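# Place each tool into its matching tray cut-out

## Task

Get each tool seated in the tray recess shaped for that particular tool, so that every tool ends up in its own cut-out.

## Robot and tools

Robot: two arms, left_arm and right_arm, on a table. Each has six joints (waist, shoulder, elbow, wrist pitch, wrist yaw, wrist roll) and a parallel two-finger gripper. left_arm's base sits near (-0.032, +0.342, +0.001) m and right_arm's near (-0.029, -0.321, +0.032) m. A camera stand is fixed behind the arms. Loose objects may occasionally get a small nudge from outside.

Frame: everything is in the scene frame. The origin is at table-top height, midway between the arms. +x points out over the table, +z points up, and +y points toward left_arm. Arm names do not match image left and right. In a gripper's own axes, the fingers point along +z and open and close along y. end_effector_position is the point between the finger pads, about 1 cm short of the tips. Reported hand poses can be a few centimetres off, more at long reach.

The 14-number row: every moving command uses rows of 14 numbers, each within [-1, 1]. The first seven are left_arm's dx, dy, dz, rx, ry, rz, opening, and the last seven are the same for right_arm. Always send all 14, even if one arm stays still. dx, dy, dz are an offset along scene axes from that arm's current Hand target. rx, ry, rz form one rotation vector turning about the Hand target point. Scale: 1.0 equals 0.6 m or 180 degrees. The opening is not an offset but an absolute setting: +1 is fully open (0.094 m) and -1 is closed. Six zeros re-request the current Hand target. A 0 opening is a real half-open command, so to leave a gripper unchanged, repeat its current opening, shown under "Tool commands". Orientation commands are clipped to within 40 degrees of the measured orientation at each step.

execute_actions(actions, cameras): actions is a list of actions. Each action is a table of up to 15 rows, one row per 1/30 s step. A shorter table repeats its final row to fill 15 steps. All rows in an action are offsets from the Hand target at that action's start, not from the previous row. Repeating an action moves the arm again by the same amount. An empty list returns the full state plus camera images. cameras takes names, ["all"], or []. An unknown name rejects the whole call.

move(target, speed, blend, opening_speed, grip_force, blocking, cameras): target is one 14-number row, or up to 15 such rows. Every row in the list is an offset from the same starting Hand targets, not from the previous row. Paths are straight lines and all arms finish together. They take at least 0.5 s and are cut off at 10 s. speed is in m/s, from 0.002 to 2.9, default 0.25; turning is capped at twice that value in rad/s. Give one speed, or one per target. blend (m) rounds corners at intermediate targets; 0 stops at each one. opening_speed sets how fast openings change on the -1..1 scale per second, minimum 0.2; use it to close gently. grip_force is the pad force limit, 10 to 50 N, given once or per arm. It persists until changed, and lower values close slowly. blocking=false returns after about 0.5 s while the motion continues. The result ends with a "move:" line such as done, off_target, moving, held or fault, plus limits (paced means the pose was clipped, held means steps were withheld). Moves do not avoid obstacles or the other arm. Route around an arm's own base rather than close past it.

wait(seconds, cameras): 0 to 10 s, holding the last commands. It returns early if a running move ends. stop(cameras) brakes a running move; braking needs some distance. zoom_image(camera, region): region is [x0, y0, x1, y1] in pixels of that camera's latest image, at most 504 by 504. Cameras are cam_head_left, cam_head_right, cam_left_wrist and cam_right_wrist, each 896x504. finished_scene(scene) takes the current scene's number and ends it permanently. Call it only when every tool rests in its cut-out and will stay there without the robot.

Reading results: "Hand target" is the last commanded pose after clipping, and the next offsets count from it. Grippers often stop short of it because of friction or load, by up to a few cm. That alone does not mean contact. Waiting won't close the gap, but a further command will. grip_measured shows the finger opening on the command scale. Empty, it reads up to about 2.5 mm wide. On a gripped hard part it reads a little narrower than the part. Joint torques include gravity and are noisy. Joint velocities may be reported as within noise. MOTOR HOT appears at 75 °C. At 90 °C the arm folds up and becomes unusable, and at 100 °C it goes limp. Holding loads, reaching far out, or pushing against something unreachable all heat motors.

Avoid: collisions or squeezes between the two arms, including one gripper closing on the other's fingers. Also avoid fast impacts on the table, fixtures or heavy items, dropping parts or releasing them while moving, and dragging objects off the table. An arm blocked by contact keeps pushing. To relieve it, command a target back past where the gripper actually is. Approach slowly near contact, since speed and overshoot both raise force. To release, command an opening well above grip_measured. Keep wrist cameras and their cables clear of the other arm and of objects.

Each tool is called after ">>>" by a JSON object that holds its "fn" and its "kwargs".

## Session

>>> {"fn": "execute_actions", "kwargs": {"actions": []}}

Scene clock: 0.00 s.
left_arm: end_effector_position=(+0.3637, +0.3823, +0.1021) grip_measured=+1.000 end_effector_quat_wxyz=(+0.600, -0.083, +0.794, +0.050) | right_arm: end_effector_position=(+0.3655, -0.3280, +0.1430) grip_measured=+1.000 end_effector_quat_wxyz=(+0.596, -0.008, +0.802, +0.029)
Joint positions: left_arm=[0.048 1.579 0.336 0.962 -0.148 -0.064 0.094] | right_arm=[-0.034 1.493 0.346 0.854 -0.134 -0.003 0.094]
Joint velocities: within noise
Joint torques (N m): no reading
Motor temperatures (°C): left_arm=[21 23 22 19 20 23 22] | right_arm=[21 28 30 22 19 22 22]
Heat: left arm: 23 °C; right arm: 30 °C.
Hand target: left_arm +0.3673, +0.3826, +0.1123; +0.613, -0.084, +0.784, +0.049 | right_arm +0.3682, -0.3280, +0.1509; +0.606, -0.010, +0.795, +0.028
Tool commands: left_gripper/opening=+1.0 right_gripper/opening=+1.0
camera_calibration:
cam_left_wrist: T_world_to_cam=[[0.192504, -0.981293, -0.00248178, 0.304067], [-0.642381, -0.124106, -0.75627, 0.394578], [0.741814, 0.147179, -0.654255, -0.170956], [0, 0, 0, 1]] pos_world=[0.321753, 0.372509, 0.187313]
cam_right_wrist: T_world_to_cam=[[0.032694, -0.999368, -0.0139432, -0.34131], [-0.664718, -0.0113238, -0.747009, 0.386184], [0.746379, 0.033691, -0.664668, -0.0764195], [0, 0, 0, 1]] pos_world=[0.3249, -0.334147, 0.23293]

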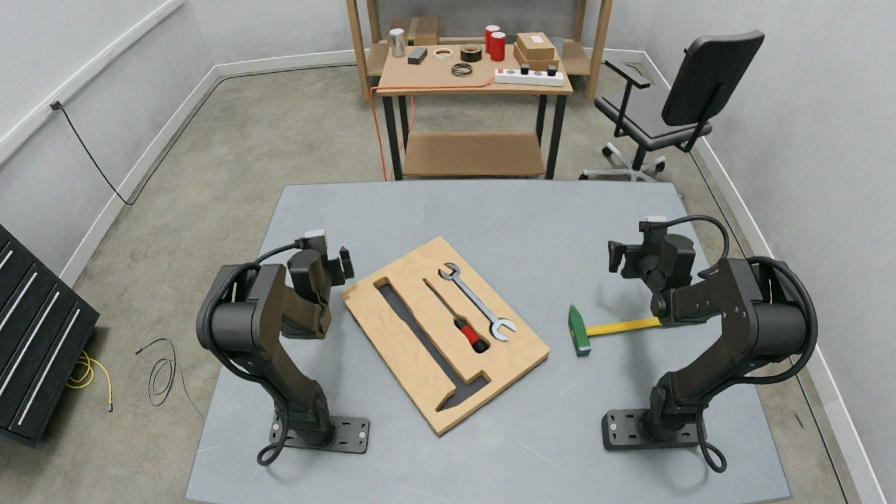

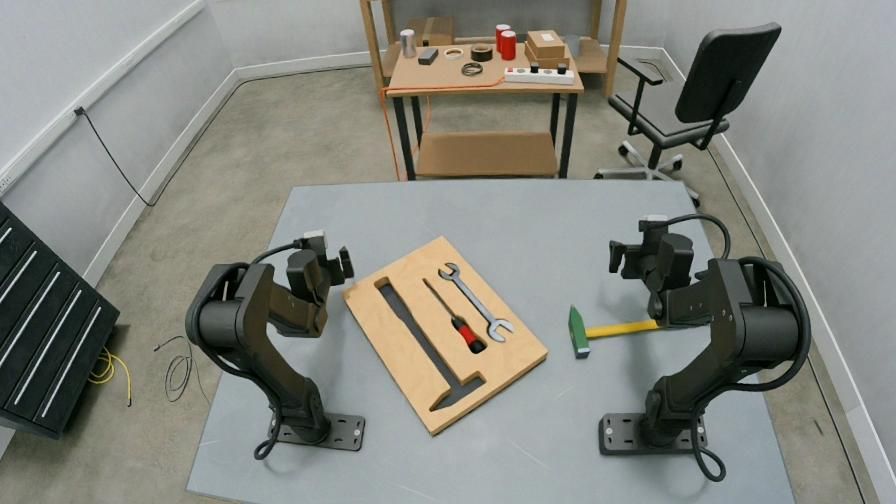

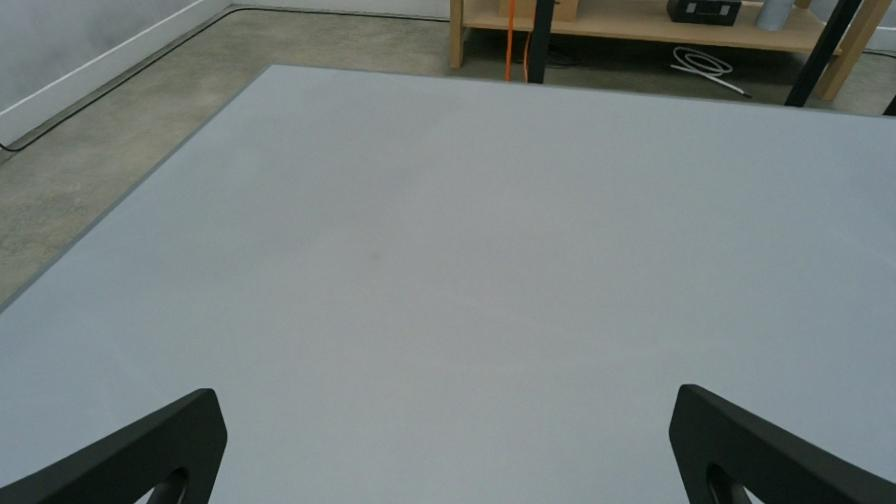

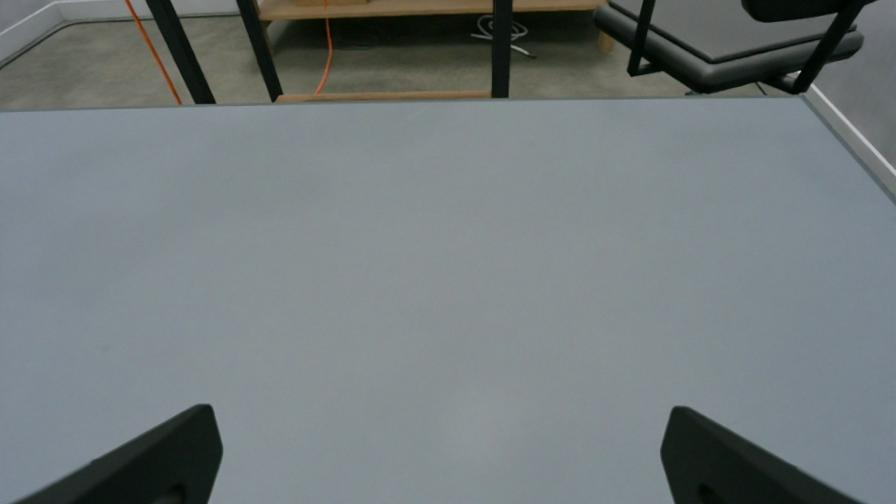

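>>> {"fn": "zoom_image", "kwargs": {"camera": "cam_head_left", "region": [335, 230, 555, 440]}}

>>> {"fn": "zoom_image", "kwargs": {"camera": "cam_head_right", "region": [335, 230, 555, 440]}}

>>> {"fn": "zoom_image", "kwargs": {"camera": "cam_head_left", "region": [540, 270, 720, 400]}}

>>> {"fn": "zoom_image", "kwargs": {"camera": "cam_head_right", "region": [540, 270, 720, 400]}}

Scaled by 2.291.

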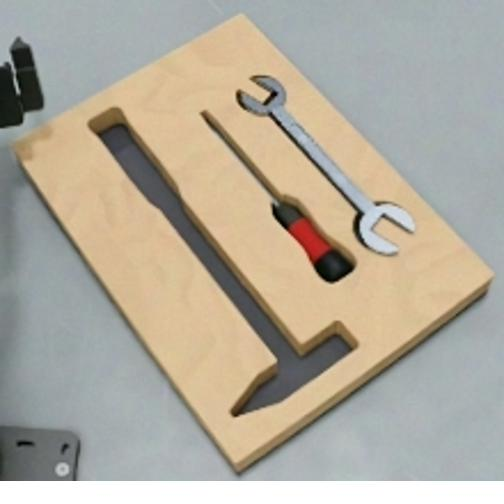

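Scaled by 2.291.

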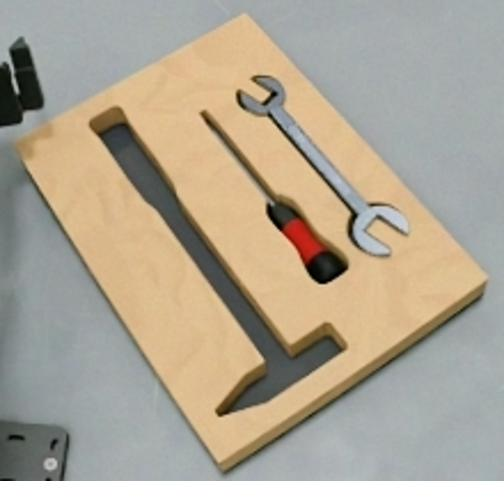

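Scaled by 2.800.

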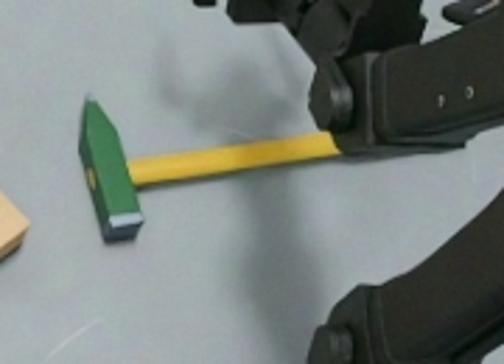

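Scaled by 2.800.

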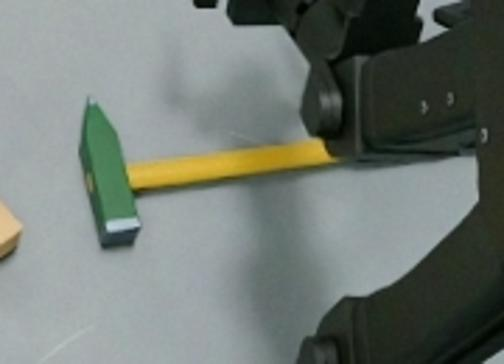

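>>> {"fn": "move", "kwargs": {"target": [0, 0, 0, 0, 0, 0, 1, -0.2553, 0.1883, 0.1152, 0.2857, 0.3484, -0.4006, 0], "speed": 0.5, "cameras": ["cam_right_wrist", "cam_head_left", "cam_head_right"]}}

Scene clock: 42.13 s.
left_arm: end_effector_position=(+0.3637, +0.3823, +0.1021) grip_measured=+1.000 end_effector_quat_wxyz=(+0.600, -0.083, +0.794, +0.050) | right_arm: end_effector_position=(+0.2177, -0.2120, +0.2151) grip_measured=+0.003 end_effector_quat_wxyz=(+0.005, +0.662, +0.749, +0.010)
Joint positions: left_arm=[0.048 1.579 0.336 0.962 -0.148 -0.064 0.094] | right_arm=[0.461 1.558 1.522 -1.511 0 1.86 0.047]
Joint torques (N m): left_arm=[-0.02 -5.83 5.12 1.88 -0.03 -0.04] | right_arm=[-0.68 -4.37 7.98 -0.04 -0.03 0.14]
Motor temperatures (°C): left_arm=[21 24 23 26 20 23 22] | right_arm=[21 28 31 25 19 22 22]
Heat: left arm: 26 °C; right arm: 31 °C.
Hand target: left_arm +0.3673, +0.3826, +0.1123; +0.613, -0.084, +0.784, +0.049 | right_arm +0.2151, -0.2150, +0.2200; +0.000, +0.669, +0.743, +0.000
Off the commanded pose: left_arm 0.011 m, 2 deg | right_arm 0.006 m, 2 deg.
move: off_target (left_arm)
camera_calibration:
cam_right_wrist: T_world_to_cam=[[-0.990085, -0.140467, -0.00107021, 0.182395], [-0.127409, 0.894784, 0.427935, 0.165533], [-0.0591534, 0.423828, -0.903809, 0.387388], [0, 0, 0, 1]] pos_world=[0.224592, -0.286682, 0.279482]
Images, in order (width x height): cam_head_left 896x504, cam_head_right 896x504, cam_right_wrist 896x504.

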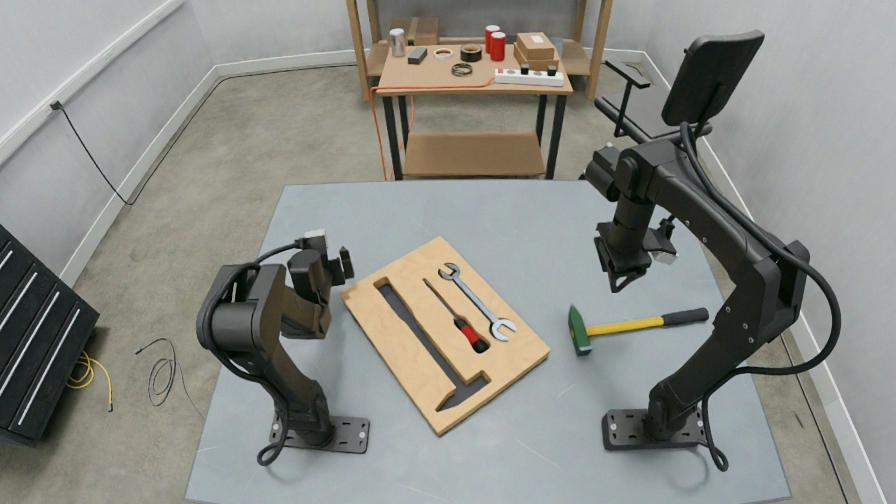

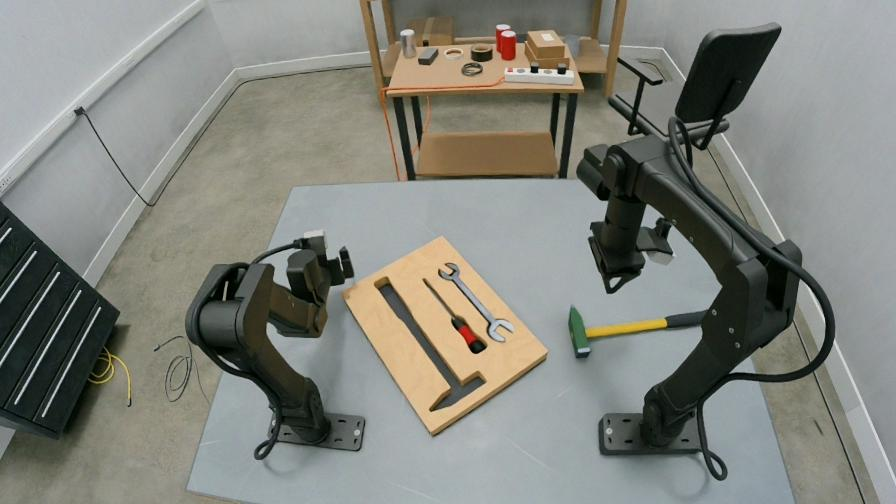

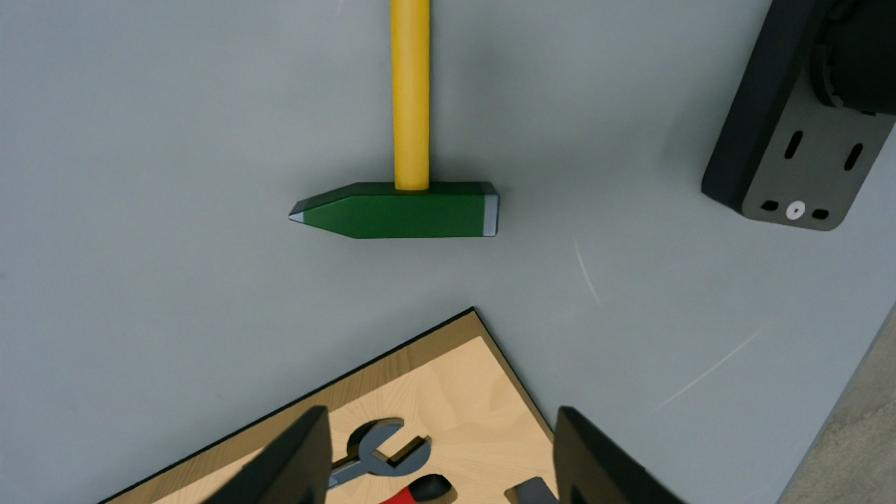

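>>> {"fn": "move", "kwargs": {"target": [0, 0, 0, 0, 0, 0, 1, 0.0282, -0.02, -0.1867, 0, 0, -0.0067, 0.2], "speed": 0.25, "cameras": ["cam_right_wrist"]}}

Scene clock: 55.70 s.
left_arm: end_effector_position=(+0.3637, +0.3823, +0.1021) grip_measured=+1.000 end_effector_quat_wxyz=(+0.600, -0.083, +0.794, +0.050) | right_arm: end_effector_position=(+0.2386, -0.2229, +0.1122) grip_measured=+0.197 end_effector_quat_wxyz=(+0.006, +0.675, +0.737, +0.015)
Joint positions: left_arm=[0.048 1.579 0.336 0.962 -0.148 -0.064 0.094] | right_arm=[0.395 1.609 1.162 -1.092 -0.002 1.83 0.056]
Joint torques (N m): left_arm=[-0.03 -5.83 5.14 1.88 -0.03 -0.04] | right_arm=[-0.51 -5.34 4.94 0.24 -0.01 0.01]
Heat: left arm: 27 °C; right arm: 31 °C.
Hand target: left_arm +0.3673, +0.3826, +0.1123; +0.613, -0.084, +0.784, +0.049 | right_arm +0.2320, -0.2271, +0.1080; +0.000, +0.677, +0.736, +0.000
Off the commanded pose: left_arm 0.011 m, 2 deg | right_arm 0.009 m, 2 deg.
move: off_target (left_arm)
camera_calibration:
cam_right_wrist: T_world_to_cam=[[-0.994479, -0.104499, -0.00958792, 0.211574], [-0.0984062, 0.896945, 0.431053, 0.215055], [-0.0364448, 0.429616, -0.902276, 0.29596], [0, 0, 0, 1]] pos_world=[0.242355, -0.297932, 0.176367]
Images, in order (width x height): cam_right_wrist 896x504.

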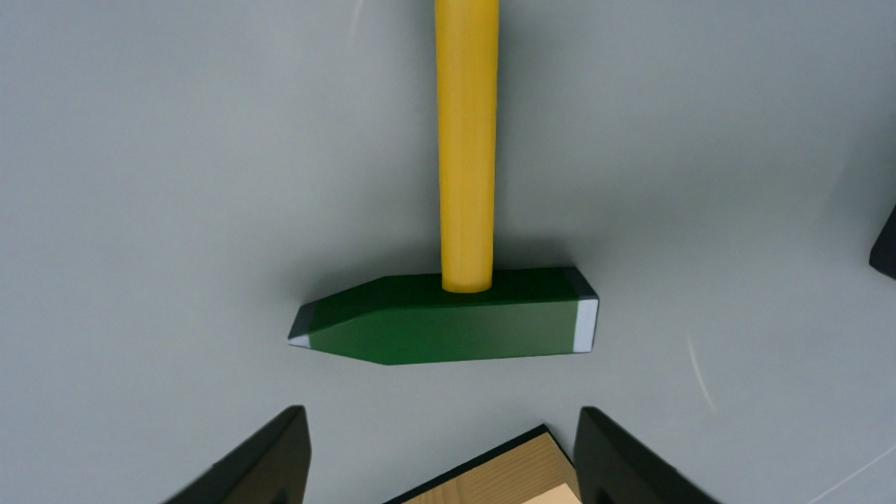

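>>> {"fn": "move", "kwargs": {"target": [0, 0, 0, 0, 0, 0, 1, -0.0117, -0.015, -0.0833, 0, 0, 0, 0.2], "speed": 0.15, "cameras": ["cam_right_wrist", "cam_head_left"]}}

Scene clock: 65.33 s.
left_arm: end_effector_position=(+0.3637, +0.3823, +0.1021) grip_measured=+1.000 end_effector_quat_wxyz=(+0.600, -0.083, +0.794, +0.050) | right_arm: end_effector_position=(+0.2326, -0.2313, +0.0632) grip_measured=+0.197 end_effector_quat_wxyz=(+0.007, +0.675, +0.737, +0.016)
Joint positions: left_arm=[0.048 1.579 0.336 0.962 -0.148 -0.064 0.094] | right_arm=[0.373 1.632 0.982 -0.885 -0.003 1.808 0.056]
Joint torques (N m): left_arm=[-0.03 -5.83 5.12 1.88 -0.03 -0.04] | right_arm=[-0.57 -4.96 4.62 0.23 -0.01 0]
Heat: left arm: 28 °C; right arm: 31 °C.
Hand target: left_arm +0.3673, +0.3826, +0.1123; +0.613, -0.084, +0.784, +0.049 | right_arm +0.2249, -0.2360, +0.0580; +0.000, +0.677, +0.736, +0.000
Off the commanded pose: left_arm 0.011 m, 2 deg | right_arm 0.010 m, 2 deg.
move: off_target (left_arm)
camera_calibration:
cam_right_wrist: T_world_to_cam=[[-0.994401, -0.104881, -0.0128913, 0.204322], [-0.100132, 0.896271, 0.432054, 0.243443], [-0.0337603, 0.430926, -0.901755, 0.254734], [0, 0, 0, 1]] pos_world=[0.236154, -0.306533, 0.127161]
Images, in order (width x height): cam_head_left 896x504, cam_right_wrist 896x504.

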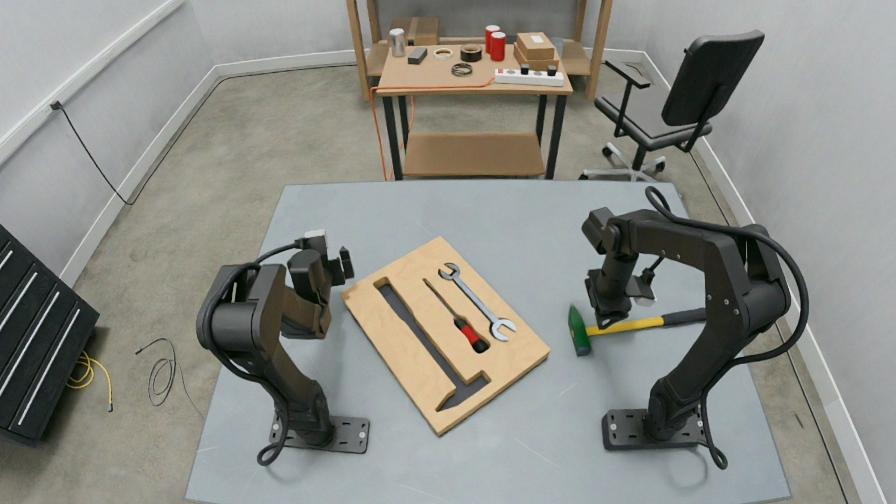

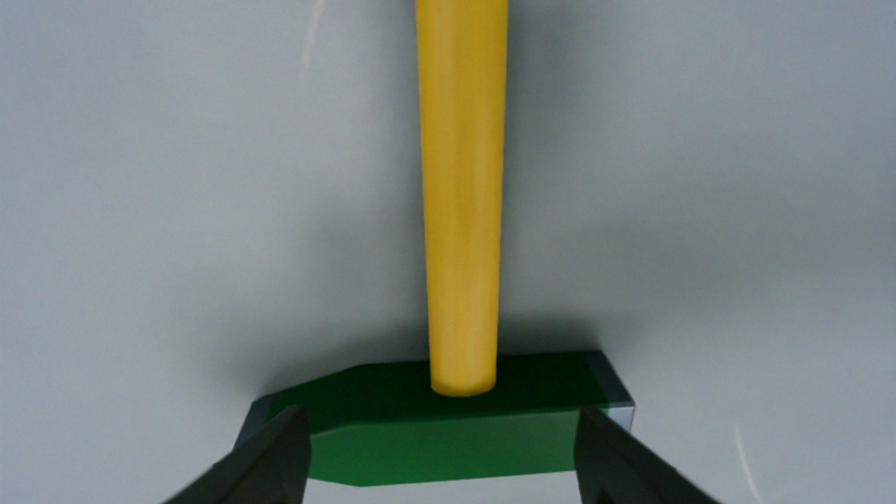

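>>> {"fn": "move", "kwargs": {"target": [0, 0, 0, 0, 0, 0, 1, -0.0098, -0.0012, -0.0533, 0, 0, 0, 0.2], "speed": 0.08, "cameras": ["cam_right_wrist", "cam_head_left"]}}

>>> {"fn": "zoom_image", "kwargs": {"camera": "cam_head_left", "region": [550, 280, 680, 370]}}

Scene clock: 72.70 s.
left_arm: end_effector_position=(+0.3637, +0.3823, +0.1021) grip_measured=+1.000 end_effector_quat_wxyz=(+0.600, -0.083, +0.794, +0.050) | right_arm: end_effector_position=(+0.2281, -0.2327, +0.0316) grip_measured=+0.197 end_effector_quat_wxyz=(+0.007, +0.675, +0.737, +0.017)
Joint positions: left_arm=[0.048 1.579 0.336 0.962 -0.148 -0.064 0.094] | right_arm=[0.373 1.672 0.885 -0.746 -0.004 1.808 0.056]
Joint torques (N m): left_arm=[-0.03 -5.83 5.12 1.88 -0.03 -0.04] | right_arm=[-0.16 -4.89 4.29 0.26 0.01 0.04]
Heat: left arm: 28 °C; right arm: 31 °C.
Hand target: left_arm +0.3673, +0.3826, +0.1123; +0.613, -0.084, +0.784, +0.049 | right_arm +0.2190, -0.2367, +0.0260; +0.000, +0.677, +0.736, +0.000
Off the commanded pose: left_arm 0.011 m, 2 deg | right_arm 0.011 m, 2 deg.
move: off_target (left_arm, right_arm)
camera_calibration:
cam_right_wrist: T_world_to_cam=[[-0.994368, -0.104907, -0.0150528, 0.199284], [-0.101045, 0.895601, 0.433231, 0.257775], [-0.0319676, 0.432312, -0.901157, 0.226634], [0, 0, 0, 1]] pos_world=[0.231453, -0.307934, 0.0955562]
Images, in order (width x height): cam_head_left 896x504, cam_right_wrist 896x504.

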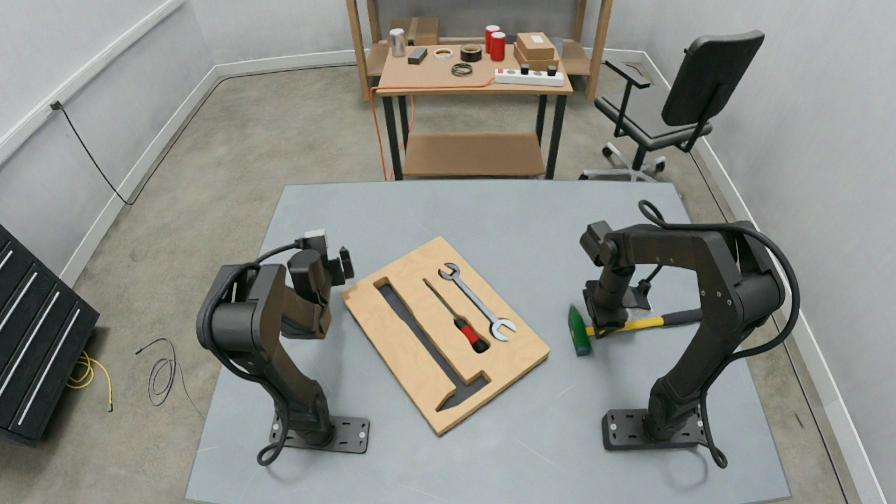

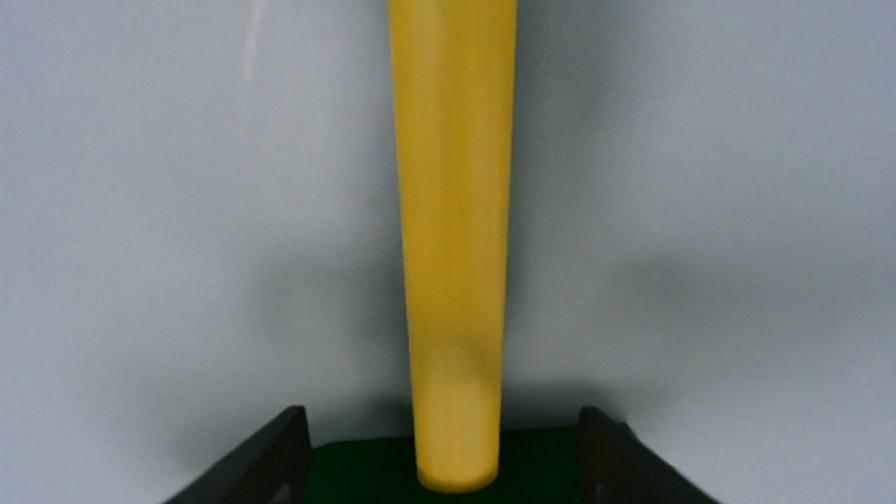

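Scaled by 3.877.

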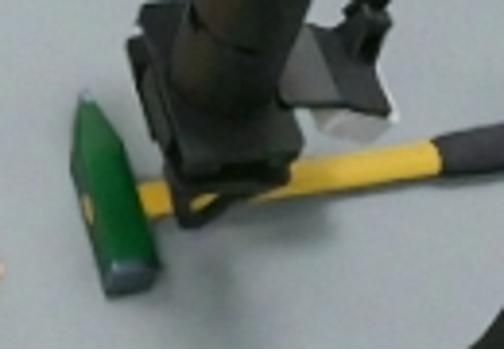

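>>> {"fn": "move", "kwargs": {"target": [0, 0, 0, 0, 0, 0, 1, -0.0048, 0.0062, -0.026, 0, 0, 0, 0.2], "speed": 0.06, "cameras": ["cam_right_wrist", "cam_head_left"]}}

>>> {"fn": "zoom_image", "kwargs": {"camera": "cam_head_left", "region": [550, 280, 680, 370]}}

Scene clock: 86.33 s.
left_arm: end_effector_position=(+0.3637, +0.3823, +0.1021) grip_measured=+1.000 end_effector_quat_wxyz=(+0.600, -0.083, +0.794, +0.050) | right_arm: end_effector_position=(+0.2267, -0.2302, +0.0166) grip_measured=+0.197 end_effector_quat_wxyz=(+0.008, +0.675, +0.738, +0.019)
Joint positions: left_arm=[0.048 1.579 0.336 0.962 -0.148 -0.064 0.094] | right_arm=[0.383 1.703 0.849 -0.676 -0.004 1.816 0.056]
Joint torques (N m): left_arm=[-0.03 -5.83 5.12 1.88 -0.03 -0.04] | right_arm=[0.55 -4.85 4.03 0.26 0.01 0.14]
Heat: left arm: 28 °C; right arm: 30 °C.
Hand target: left_arm +0.3673, +0.3826, +0.1123; +0.613, -0.084, +0.784, +0.049 | right_arm +0.2163, -0.2330, +0.0105; +0.000, +0.677, +0.736, +0.000
Off the commanded pose: left_arm 0.011 m, 2 deg | right_arm 0.013 m, 2 deg.
move: off_target (left_arm, right_arm)
camera_calibration:
cam_right_wrist: T_world_to_cam=[[-0.994174, -0.106369, -0.0174471, 0.197607], [-0.10336, 0.89481, 0.434319, 0.262323], [-0.0305861, 0.433591, -0.90059, 0.212012], [0, 0, 0, 1]] pos_world=[0.230054, -0.305637, 0.0804516]
Images, in order (width x height): cam_head_left 896x504, cam_right_wrist 896x504.

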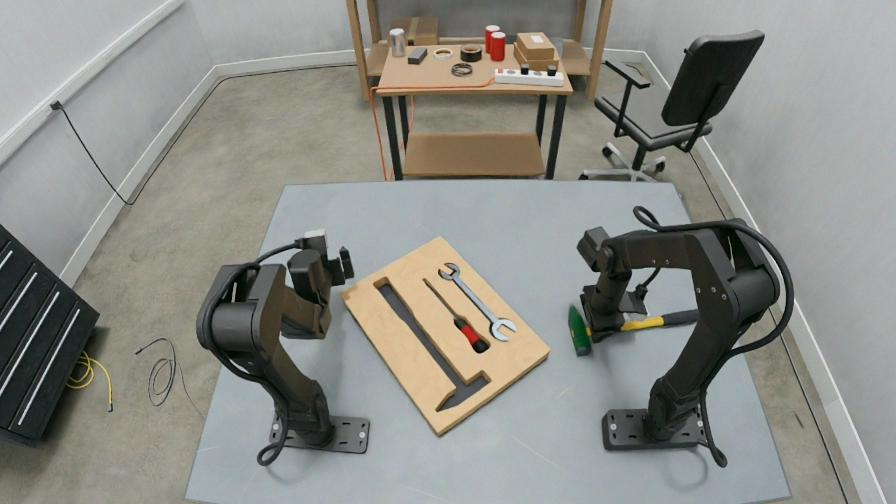

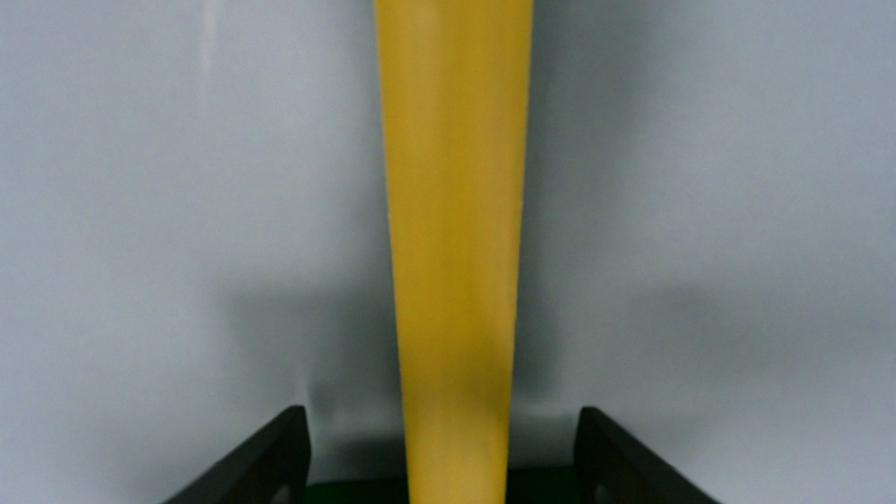

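Scaled by 3.877.

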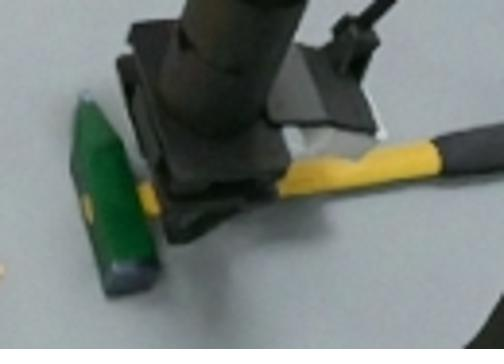

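>>> {"fn": "move", "kwargs": {"target": [[0, 0, 0, 0, 0, 0, 1, -0.0075, 0, 0.001, 0, 0, 0, 0.2], [0, 0, 0, 0, 0, 0, 1, -0.0075, 0, 0.001, 0, 0, 0, -1]], "speed": 0.06, "opening_speed": 0.6, "cameras": ["cam_right_wrist", "cam_head_left"]}}

Scene clock: 91.50 s.
left_arm: end_effector_position=(+0.3637, +0.3823, +0.1021) grip_measured=+1.000 end_effector_quat_wxyz=(+0.600, -0.083, +0.794, +0.050) | right_arm: end_effector_position=(+0.2232, -0.2298, +0.0134) grip_measured=-0.604 end_effector_quat_wxyz=(+0.007, +0.673, +0.739, +0.017)
Joint positions: left_arm=[0.048 1.579 0.336 0.962 -0.148 -0.064 0.094] | right_arm=[0.389 1.703 0.834 -0.665 -0.005 1.819 0.019]
Joint torques (N m): left_arm=[-0.03 -5.82 5.12 1.88 -0.03 -0.04] | right_arm=[0.57 -5.87 3.93 0.14 0.03 0.18]
Heat: left arm: 29 °C; right arm: 30 °C.
Hand target: left_arm +0.3673, +0.3826, +0.1123; +0.613, -0.084, +0.784, +0.049 | right_arm +0.2117, -0.2330, +0.0111; +0.000, +0.677, +0.736, +0.000
Off the commanded pose: left_arm 0.011 m, 2 deg | right_arm 0.012 m, 2 deg.
move: off_target (left_arm, right_arm)
camera_calibration:
cam_right_wrist: T_world_to_cam=[[-0.993897, -0.109425, -0.0139709, 0.193373], [-0.104615, 0.894792, 0.434053, 0.263168], [-0.0349952, 0.432866, -0.900779, 0.209579], [0, 0, 0, 1]] pos_world=[0.227058, -0.305041, 0.0772572]
Images, in order (width x height): cam_head_left 896x504, cam_right_wrist 896x504.

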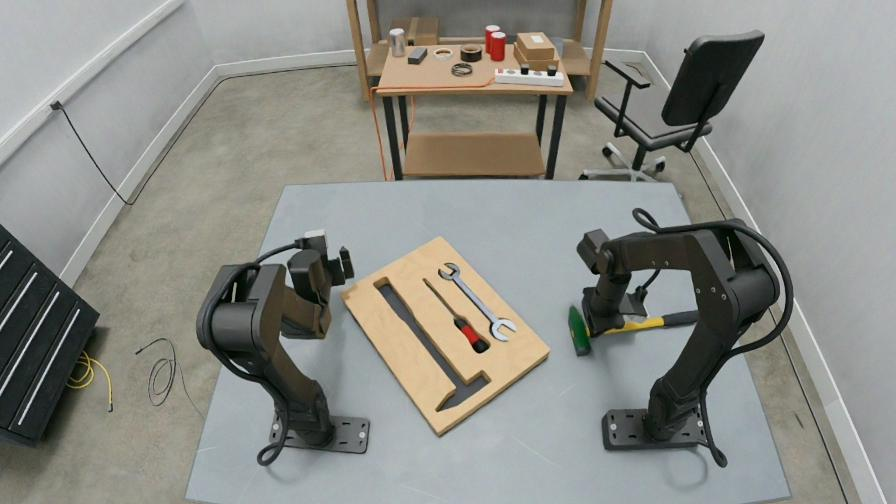

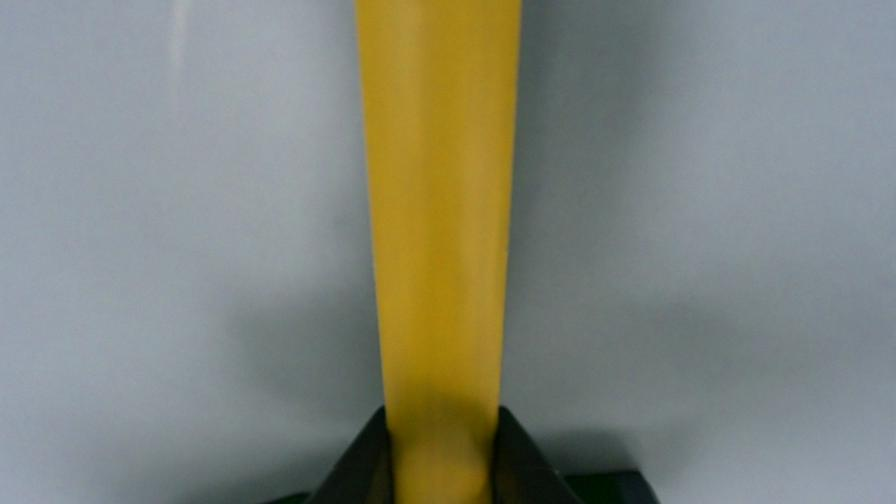

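>>> {"fn": "move", "kwargs": {"target": [0, 0, 0, 0, 0, 0, 1, 0.01, 0.003, 0.18, 0, 0, 0, -1], "speed": 0.12, "cameras": ["cam_right_wrist", "cam_head_left", "cam_head_right"]}}

>>> {"fn": "zoom_image", "kwargs": {"camera": "cam_head_left", "region": [540, 240, 740, 370]}}

Scene clock: 94.93 s.
left_arm: end_effector_position=(+0.3637, +0.3823, +0.1021) grip_measured=+1.000 end_effector_quat_wxyz=(+0.600, -0.083, +0.794, +0.050) | right_arm: end_effector_position=(+0.2153, -0.2306, +0.0964) grip_measured=-0.606 end_effector_quat_wxyz=(-0.013, +0.674, +0.739, -0.008)
Joint positions: left_arm=[0.048 1.579 0.336 0.962 -0.148 -0.064 0.094] | right_arm=[0.389 1.586 1.074 -1.086 -0.015 1.82 0.018]
Joint torques (N m): left_arm=[-0.03 -5.83 5.12 1.88 -0.03 -0.04] | right_arm=[0.43 -8.34 9.29 -0.31 0.11 0.16]
Heat: left arm: 29 °C; right arm: 30 °C.
Hand target: left_arm +0.3673, +0.3826, +0.1123; +0.613, -0.084, +0.784, +0.049 | right_arm +0.2176, -0.2311, +0.1190; +0.000, +0.677, +0.736, +0.000
Off the commanded pose: left_arm 0.011 m, 2 deg | right_arm 0.023 m, 2 deg.
move: off_target (left_arm, right_arm)
camera_calibration:
cam_right_wrist: T_world_to_cam=[[-0.992855, -0.10814, 0.0504393, 0.180483], [-0.0761996, 0.89989, 0.429408, 0.222563], [-0.091826, 0.422496, -0.901701, 0.294369], [0, 0, 0, 1]] pos_world=[0.223183, -0.305134, 0.160759]
Images, in order (width x height): cam_head_left 896x504, cam_head_right 896x504, cam_right_wrist 896x504.

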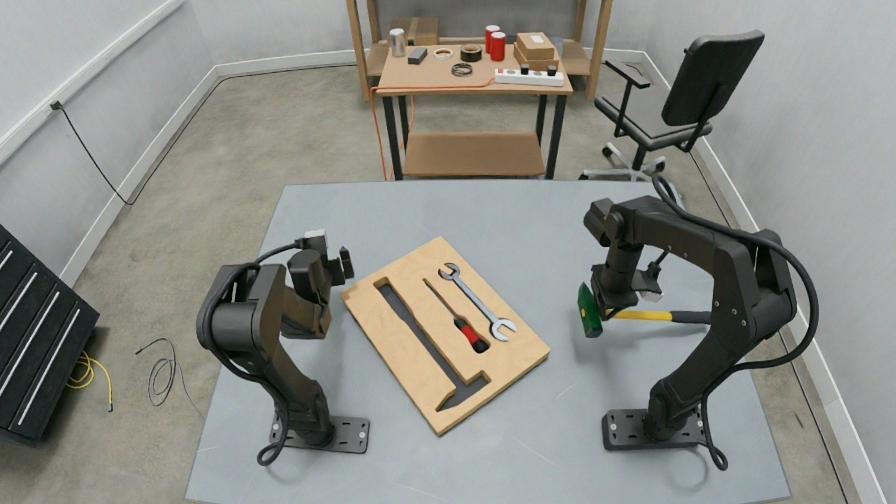

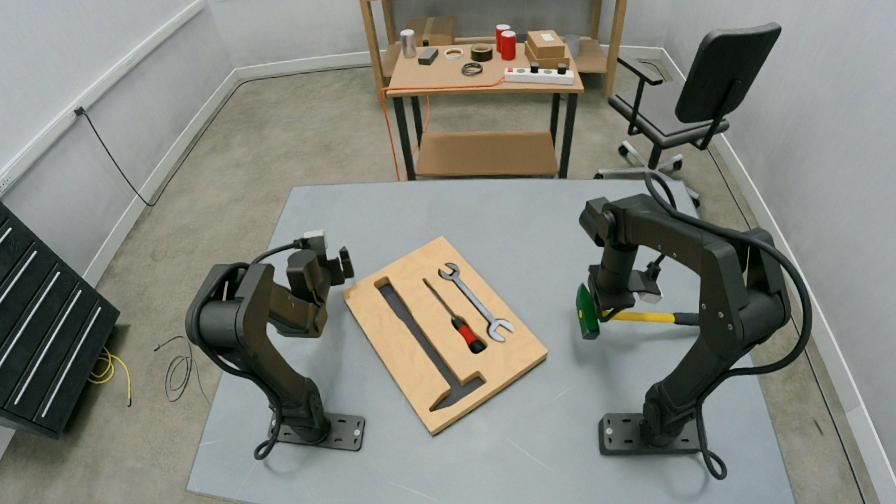

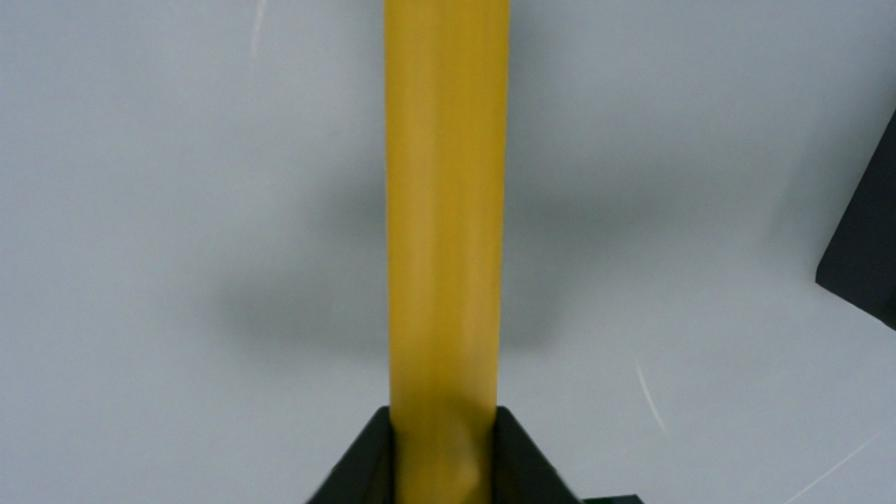

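Scaled by 2.520.

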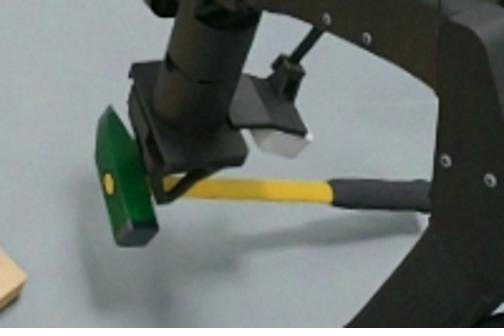

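>>> {"fn": "move", "kwargs": {"target": [[0, 0, 0, 0, 0, 0, 1, 0.0, 0.05, 0.11, -0.0081, -0.0187, 0.17, -1], [0, 0, 0, 0, 0, 0, 1, -0.1693, 0.5218, 0.11, -0.0325, -0.0747, 0.6802, -1]], "speed": [0.25, 0.35], "blend": [0.03, 0], "cameras": ["cam_right_wrist", "cam_head_left", "cam_head_right"]}}

>>> {"fn": "zoom_image", "kwargs": {"camera": "cam_head_left", "region": [340, 200, 560, 440]}}

Scene clock: 119.00 s.
left_arm: end_effector_position=(+0.3637, +0.3823, +0.1021) grip_measured=+1.000 end_effector_quat_wxyz=(+0.600, -0.083, +0.794, +0.050) | right_arm: end_effector_position=(+0.1074, +0.0740, +0.1625) grip_measured=-0.606 end_effector_quat_wxyz=(+0.070, -0.323, +0.943, +0.020)
Joint positions: left_arm=[0.048 1.579 0.336 0.962 -0.148 -0.064 0.094] | right_arm=[1.324 2.034 1.888 -1.31 0.091 0.61 0.018]
Joint torques (N m): left_arm=[-0.02 -5.82 5.12 1.88 -0.03 -0.04] | right_arm=[-0.25 -9.92 10.55 0.37 0.37 -0.07]
Heat: left arm: 30 °C; right arm: 32 °C.
Hand target: left_arm +0.3673, +0.3826, +0.1123; +0.613, -0.084, +0.784, +0.049 | right_arm +0.1161, +0.0820, +0.1851; +0.099, -0.322, +0.941, +0.034
Off the commanded pose: left_arm 0.011 m, 2 deg | right_arm 0.025 m, 4 deg.
move: off_target (left_arm, right_arm)
camera_calibration:
cam_right_wrist: T_world_to_cam=[[0.623541, -0.78117, 0.0311506, -0.0178533], [-0.754502, -0.590862, 0.285672, 0.118425], [-0.204753, -0.201631, -0.957821, 0.282849], [0, 0, 0, 1]] pos_world=[0.158398, 0.113057, 0.237644]
Images, in order (width x height): cam_head_left 896x504, cam_head_right 896x504, cam_right_wrist 896x504.

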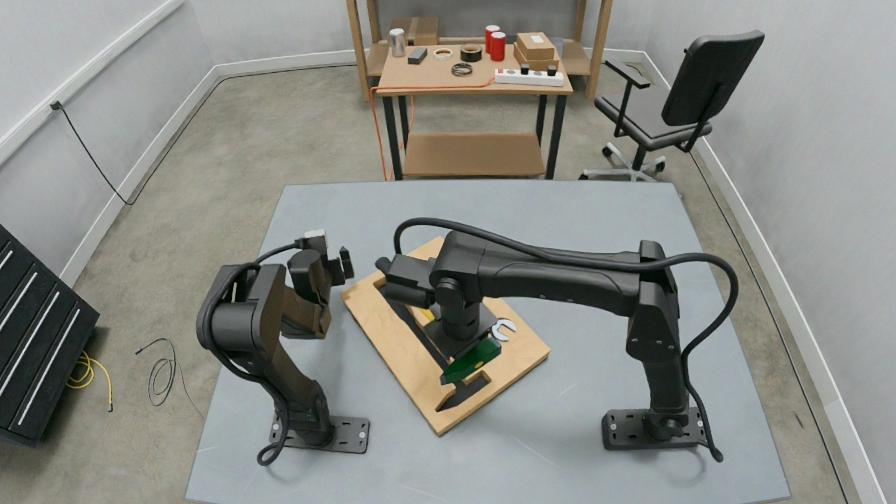

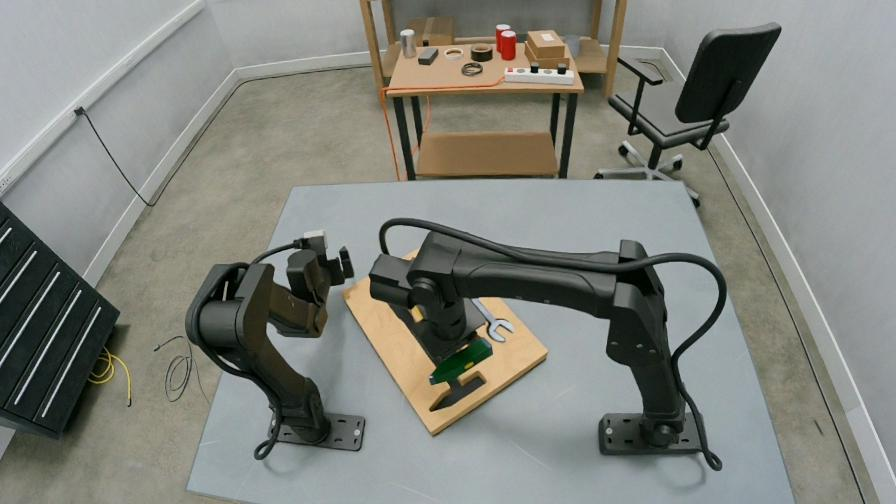

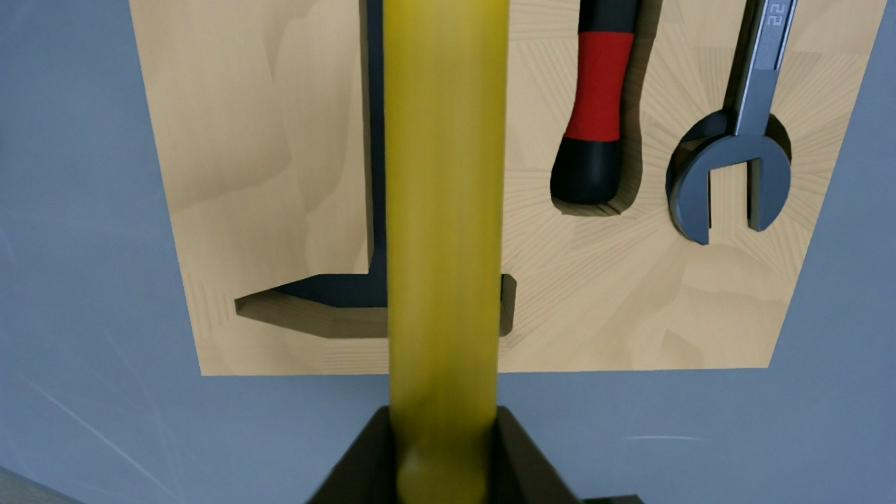

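Scaled by 2.100.

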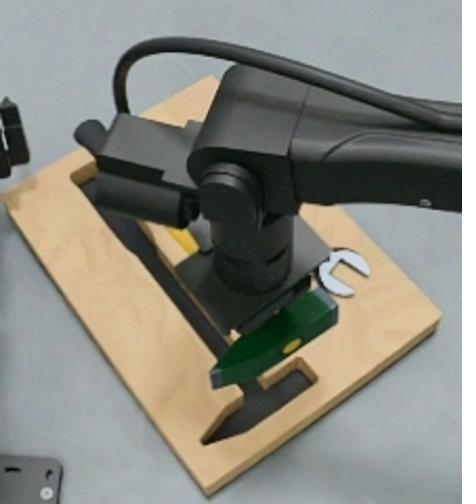

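>>> {"fn": "zoom_image", "kwargs": {"camera": "cam_right_wrist", "region": [620, 0, 880, 260]}}

>>> {"fn": "zoom_image", "kwargs": {"camera": "cam_head_right", "region": [420, 240, 540, 360]}}

Scaled by 1.938.

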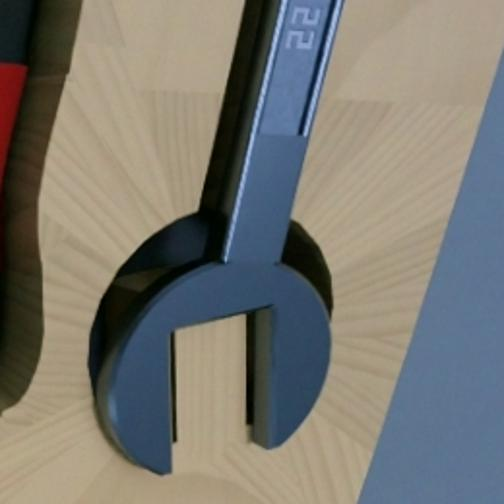

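Scaled by 4.200.

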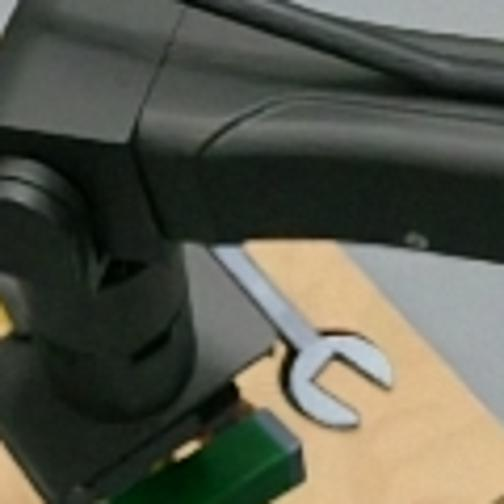

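>>> {"fn": "move", "kwargs": {"target": [0, 0, 0, 0, 0, 0, 1, 0.0048, 0.04, -0.115, 0.012, -0.0153, -0.0044, -1], "speed": 0.15, "cameras": ["cam_right_wrist", "cam_head_left", "cam_head_right"]}}

>>> {"fn": "zoom_image", "kwargs": {"camera": "cam_head_left", "region": [400, 300, 540, 440]}}

Scene clock: 149.37 s.
left_arm: end_effector_position=(+0.3637, +0.3823, +0.1021) grip_measured=+1.000 end_effector_quat_wxyz=(+0.600, -0.083, +0.794, +0.050) | right_arm: end_effector_position=(+0.1127, +0.1008, +0.1013) grip_measured=-0.606 end_effector_quat_wxyz=(+0.100, -0.321, +0.941, +0.033)
Joint positions: left_arm=[0.048 1.579 0.336 0.962 -0.148 -0.064 0.094] | right_arm=[1.345 2.096 1.727 -1.033 0.126 0.629 0.018]
Joint torques (N m): left_arm=[-0.03 -5.83 5.12 1.88 -0.03 -0.04] | right_arm=[0.31 -11.52 6.45 0.76 0.48 0.11]
Motor temperatures (°C): left_arm=[21 24 24 31 20 23 22] | right_arm=[21 32 33 23 20 22 23]
Heat: left arm: 31 °C; right arm: 33 °C.
Hand target: left_arm +0.3673, +0.3826, +0.1123; +0.613, -0.084, +0.784, +0.049 | right_arm +0.1190, +0.1059, +0.1158; +0.127, -0.314, +0.940, +0.043
Off the commanded pose: left_arm 0.011 m, 2 deg | right_arm 0.017 m, 3 deg.
move: off_target (left_arm, right_arm)
camera_calibration:
cam_right_wrist: T_world_to_cam=[[0.620013, -0.784193, 0.0250207, 0.00307057], [-0.768141, -0.600208, 0.222955, 0.164504], [-0.159822, -0.157455, -0.974507, 0.222814], [0, 0, 0, 1]] pos_world=[0.160069, 0.136228, 0.18038]
Images, in order (width x height): cam_head_left 896x504, cam_head_right 896x504, cam_right_wrist 896x504.

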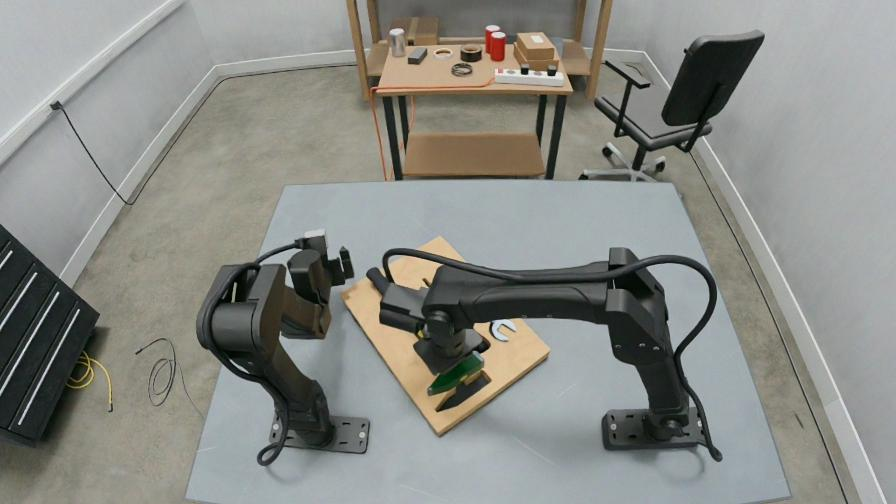

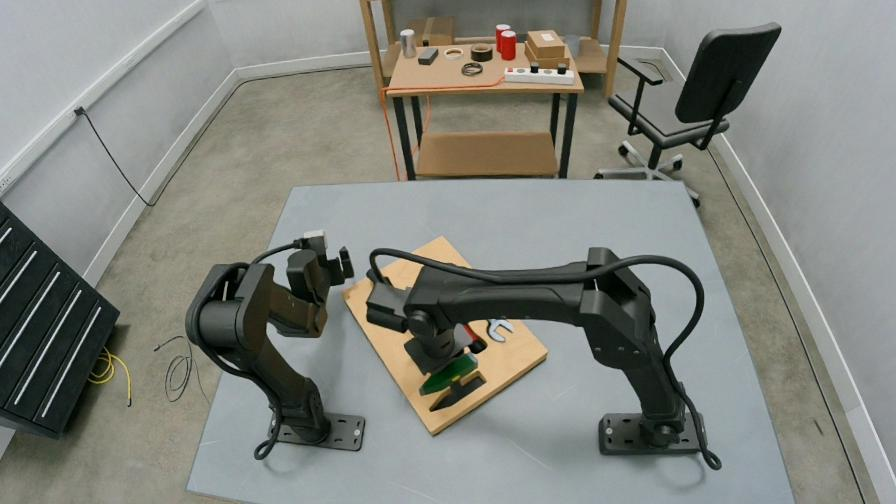

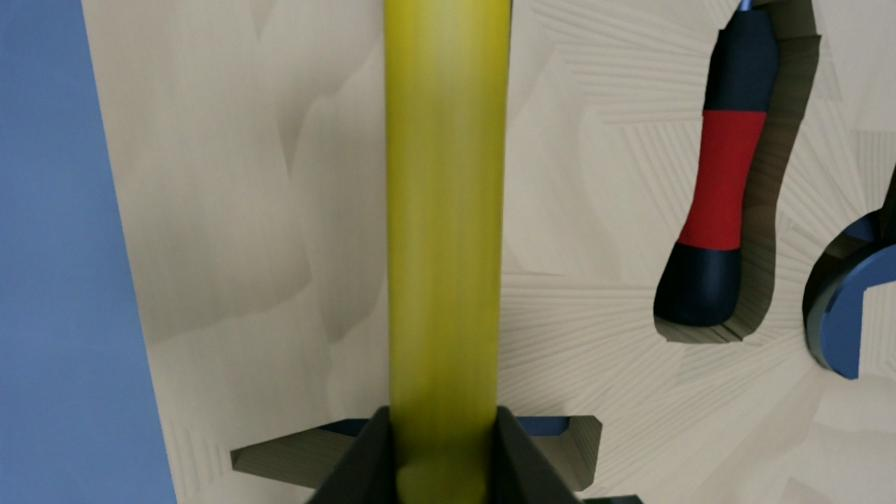

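Scaled by 3.600.

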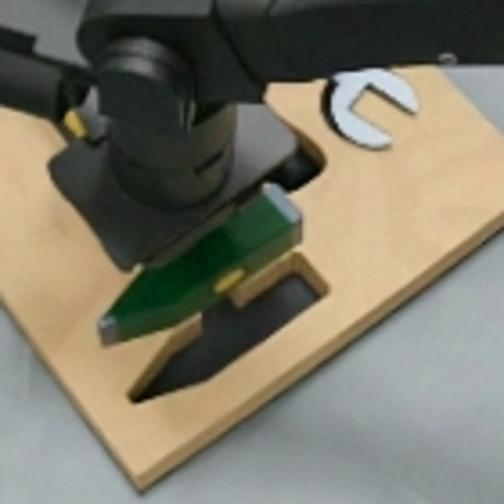

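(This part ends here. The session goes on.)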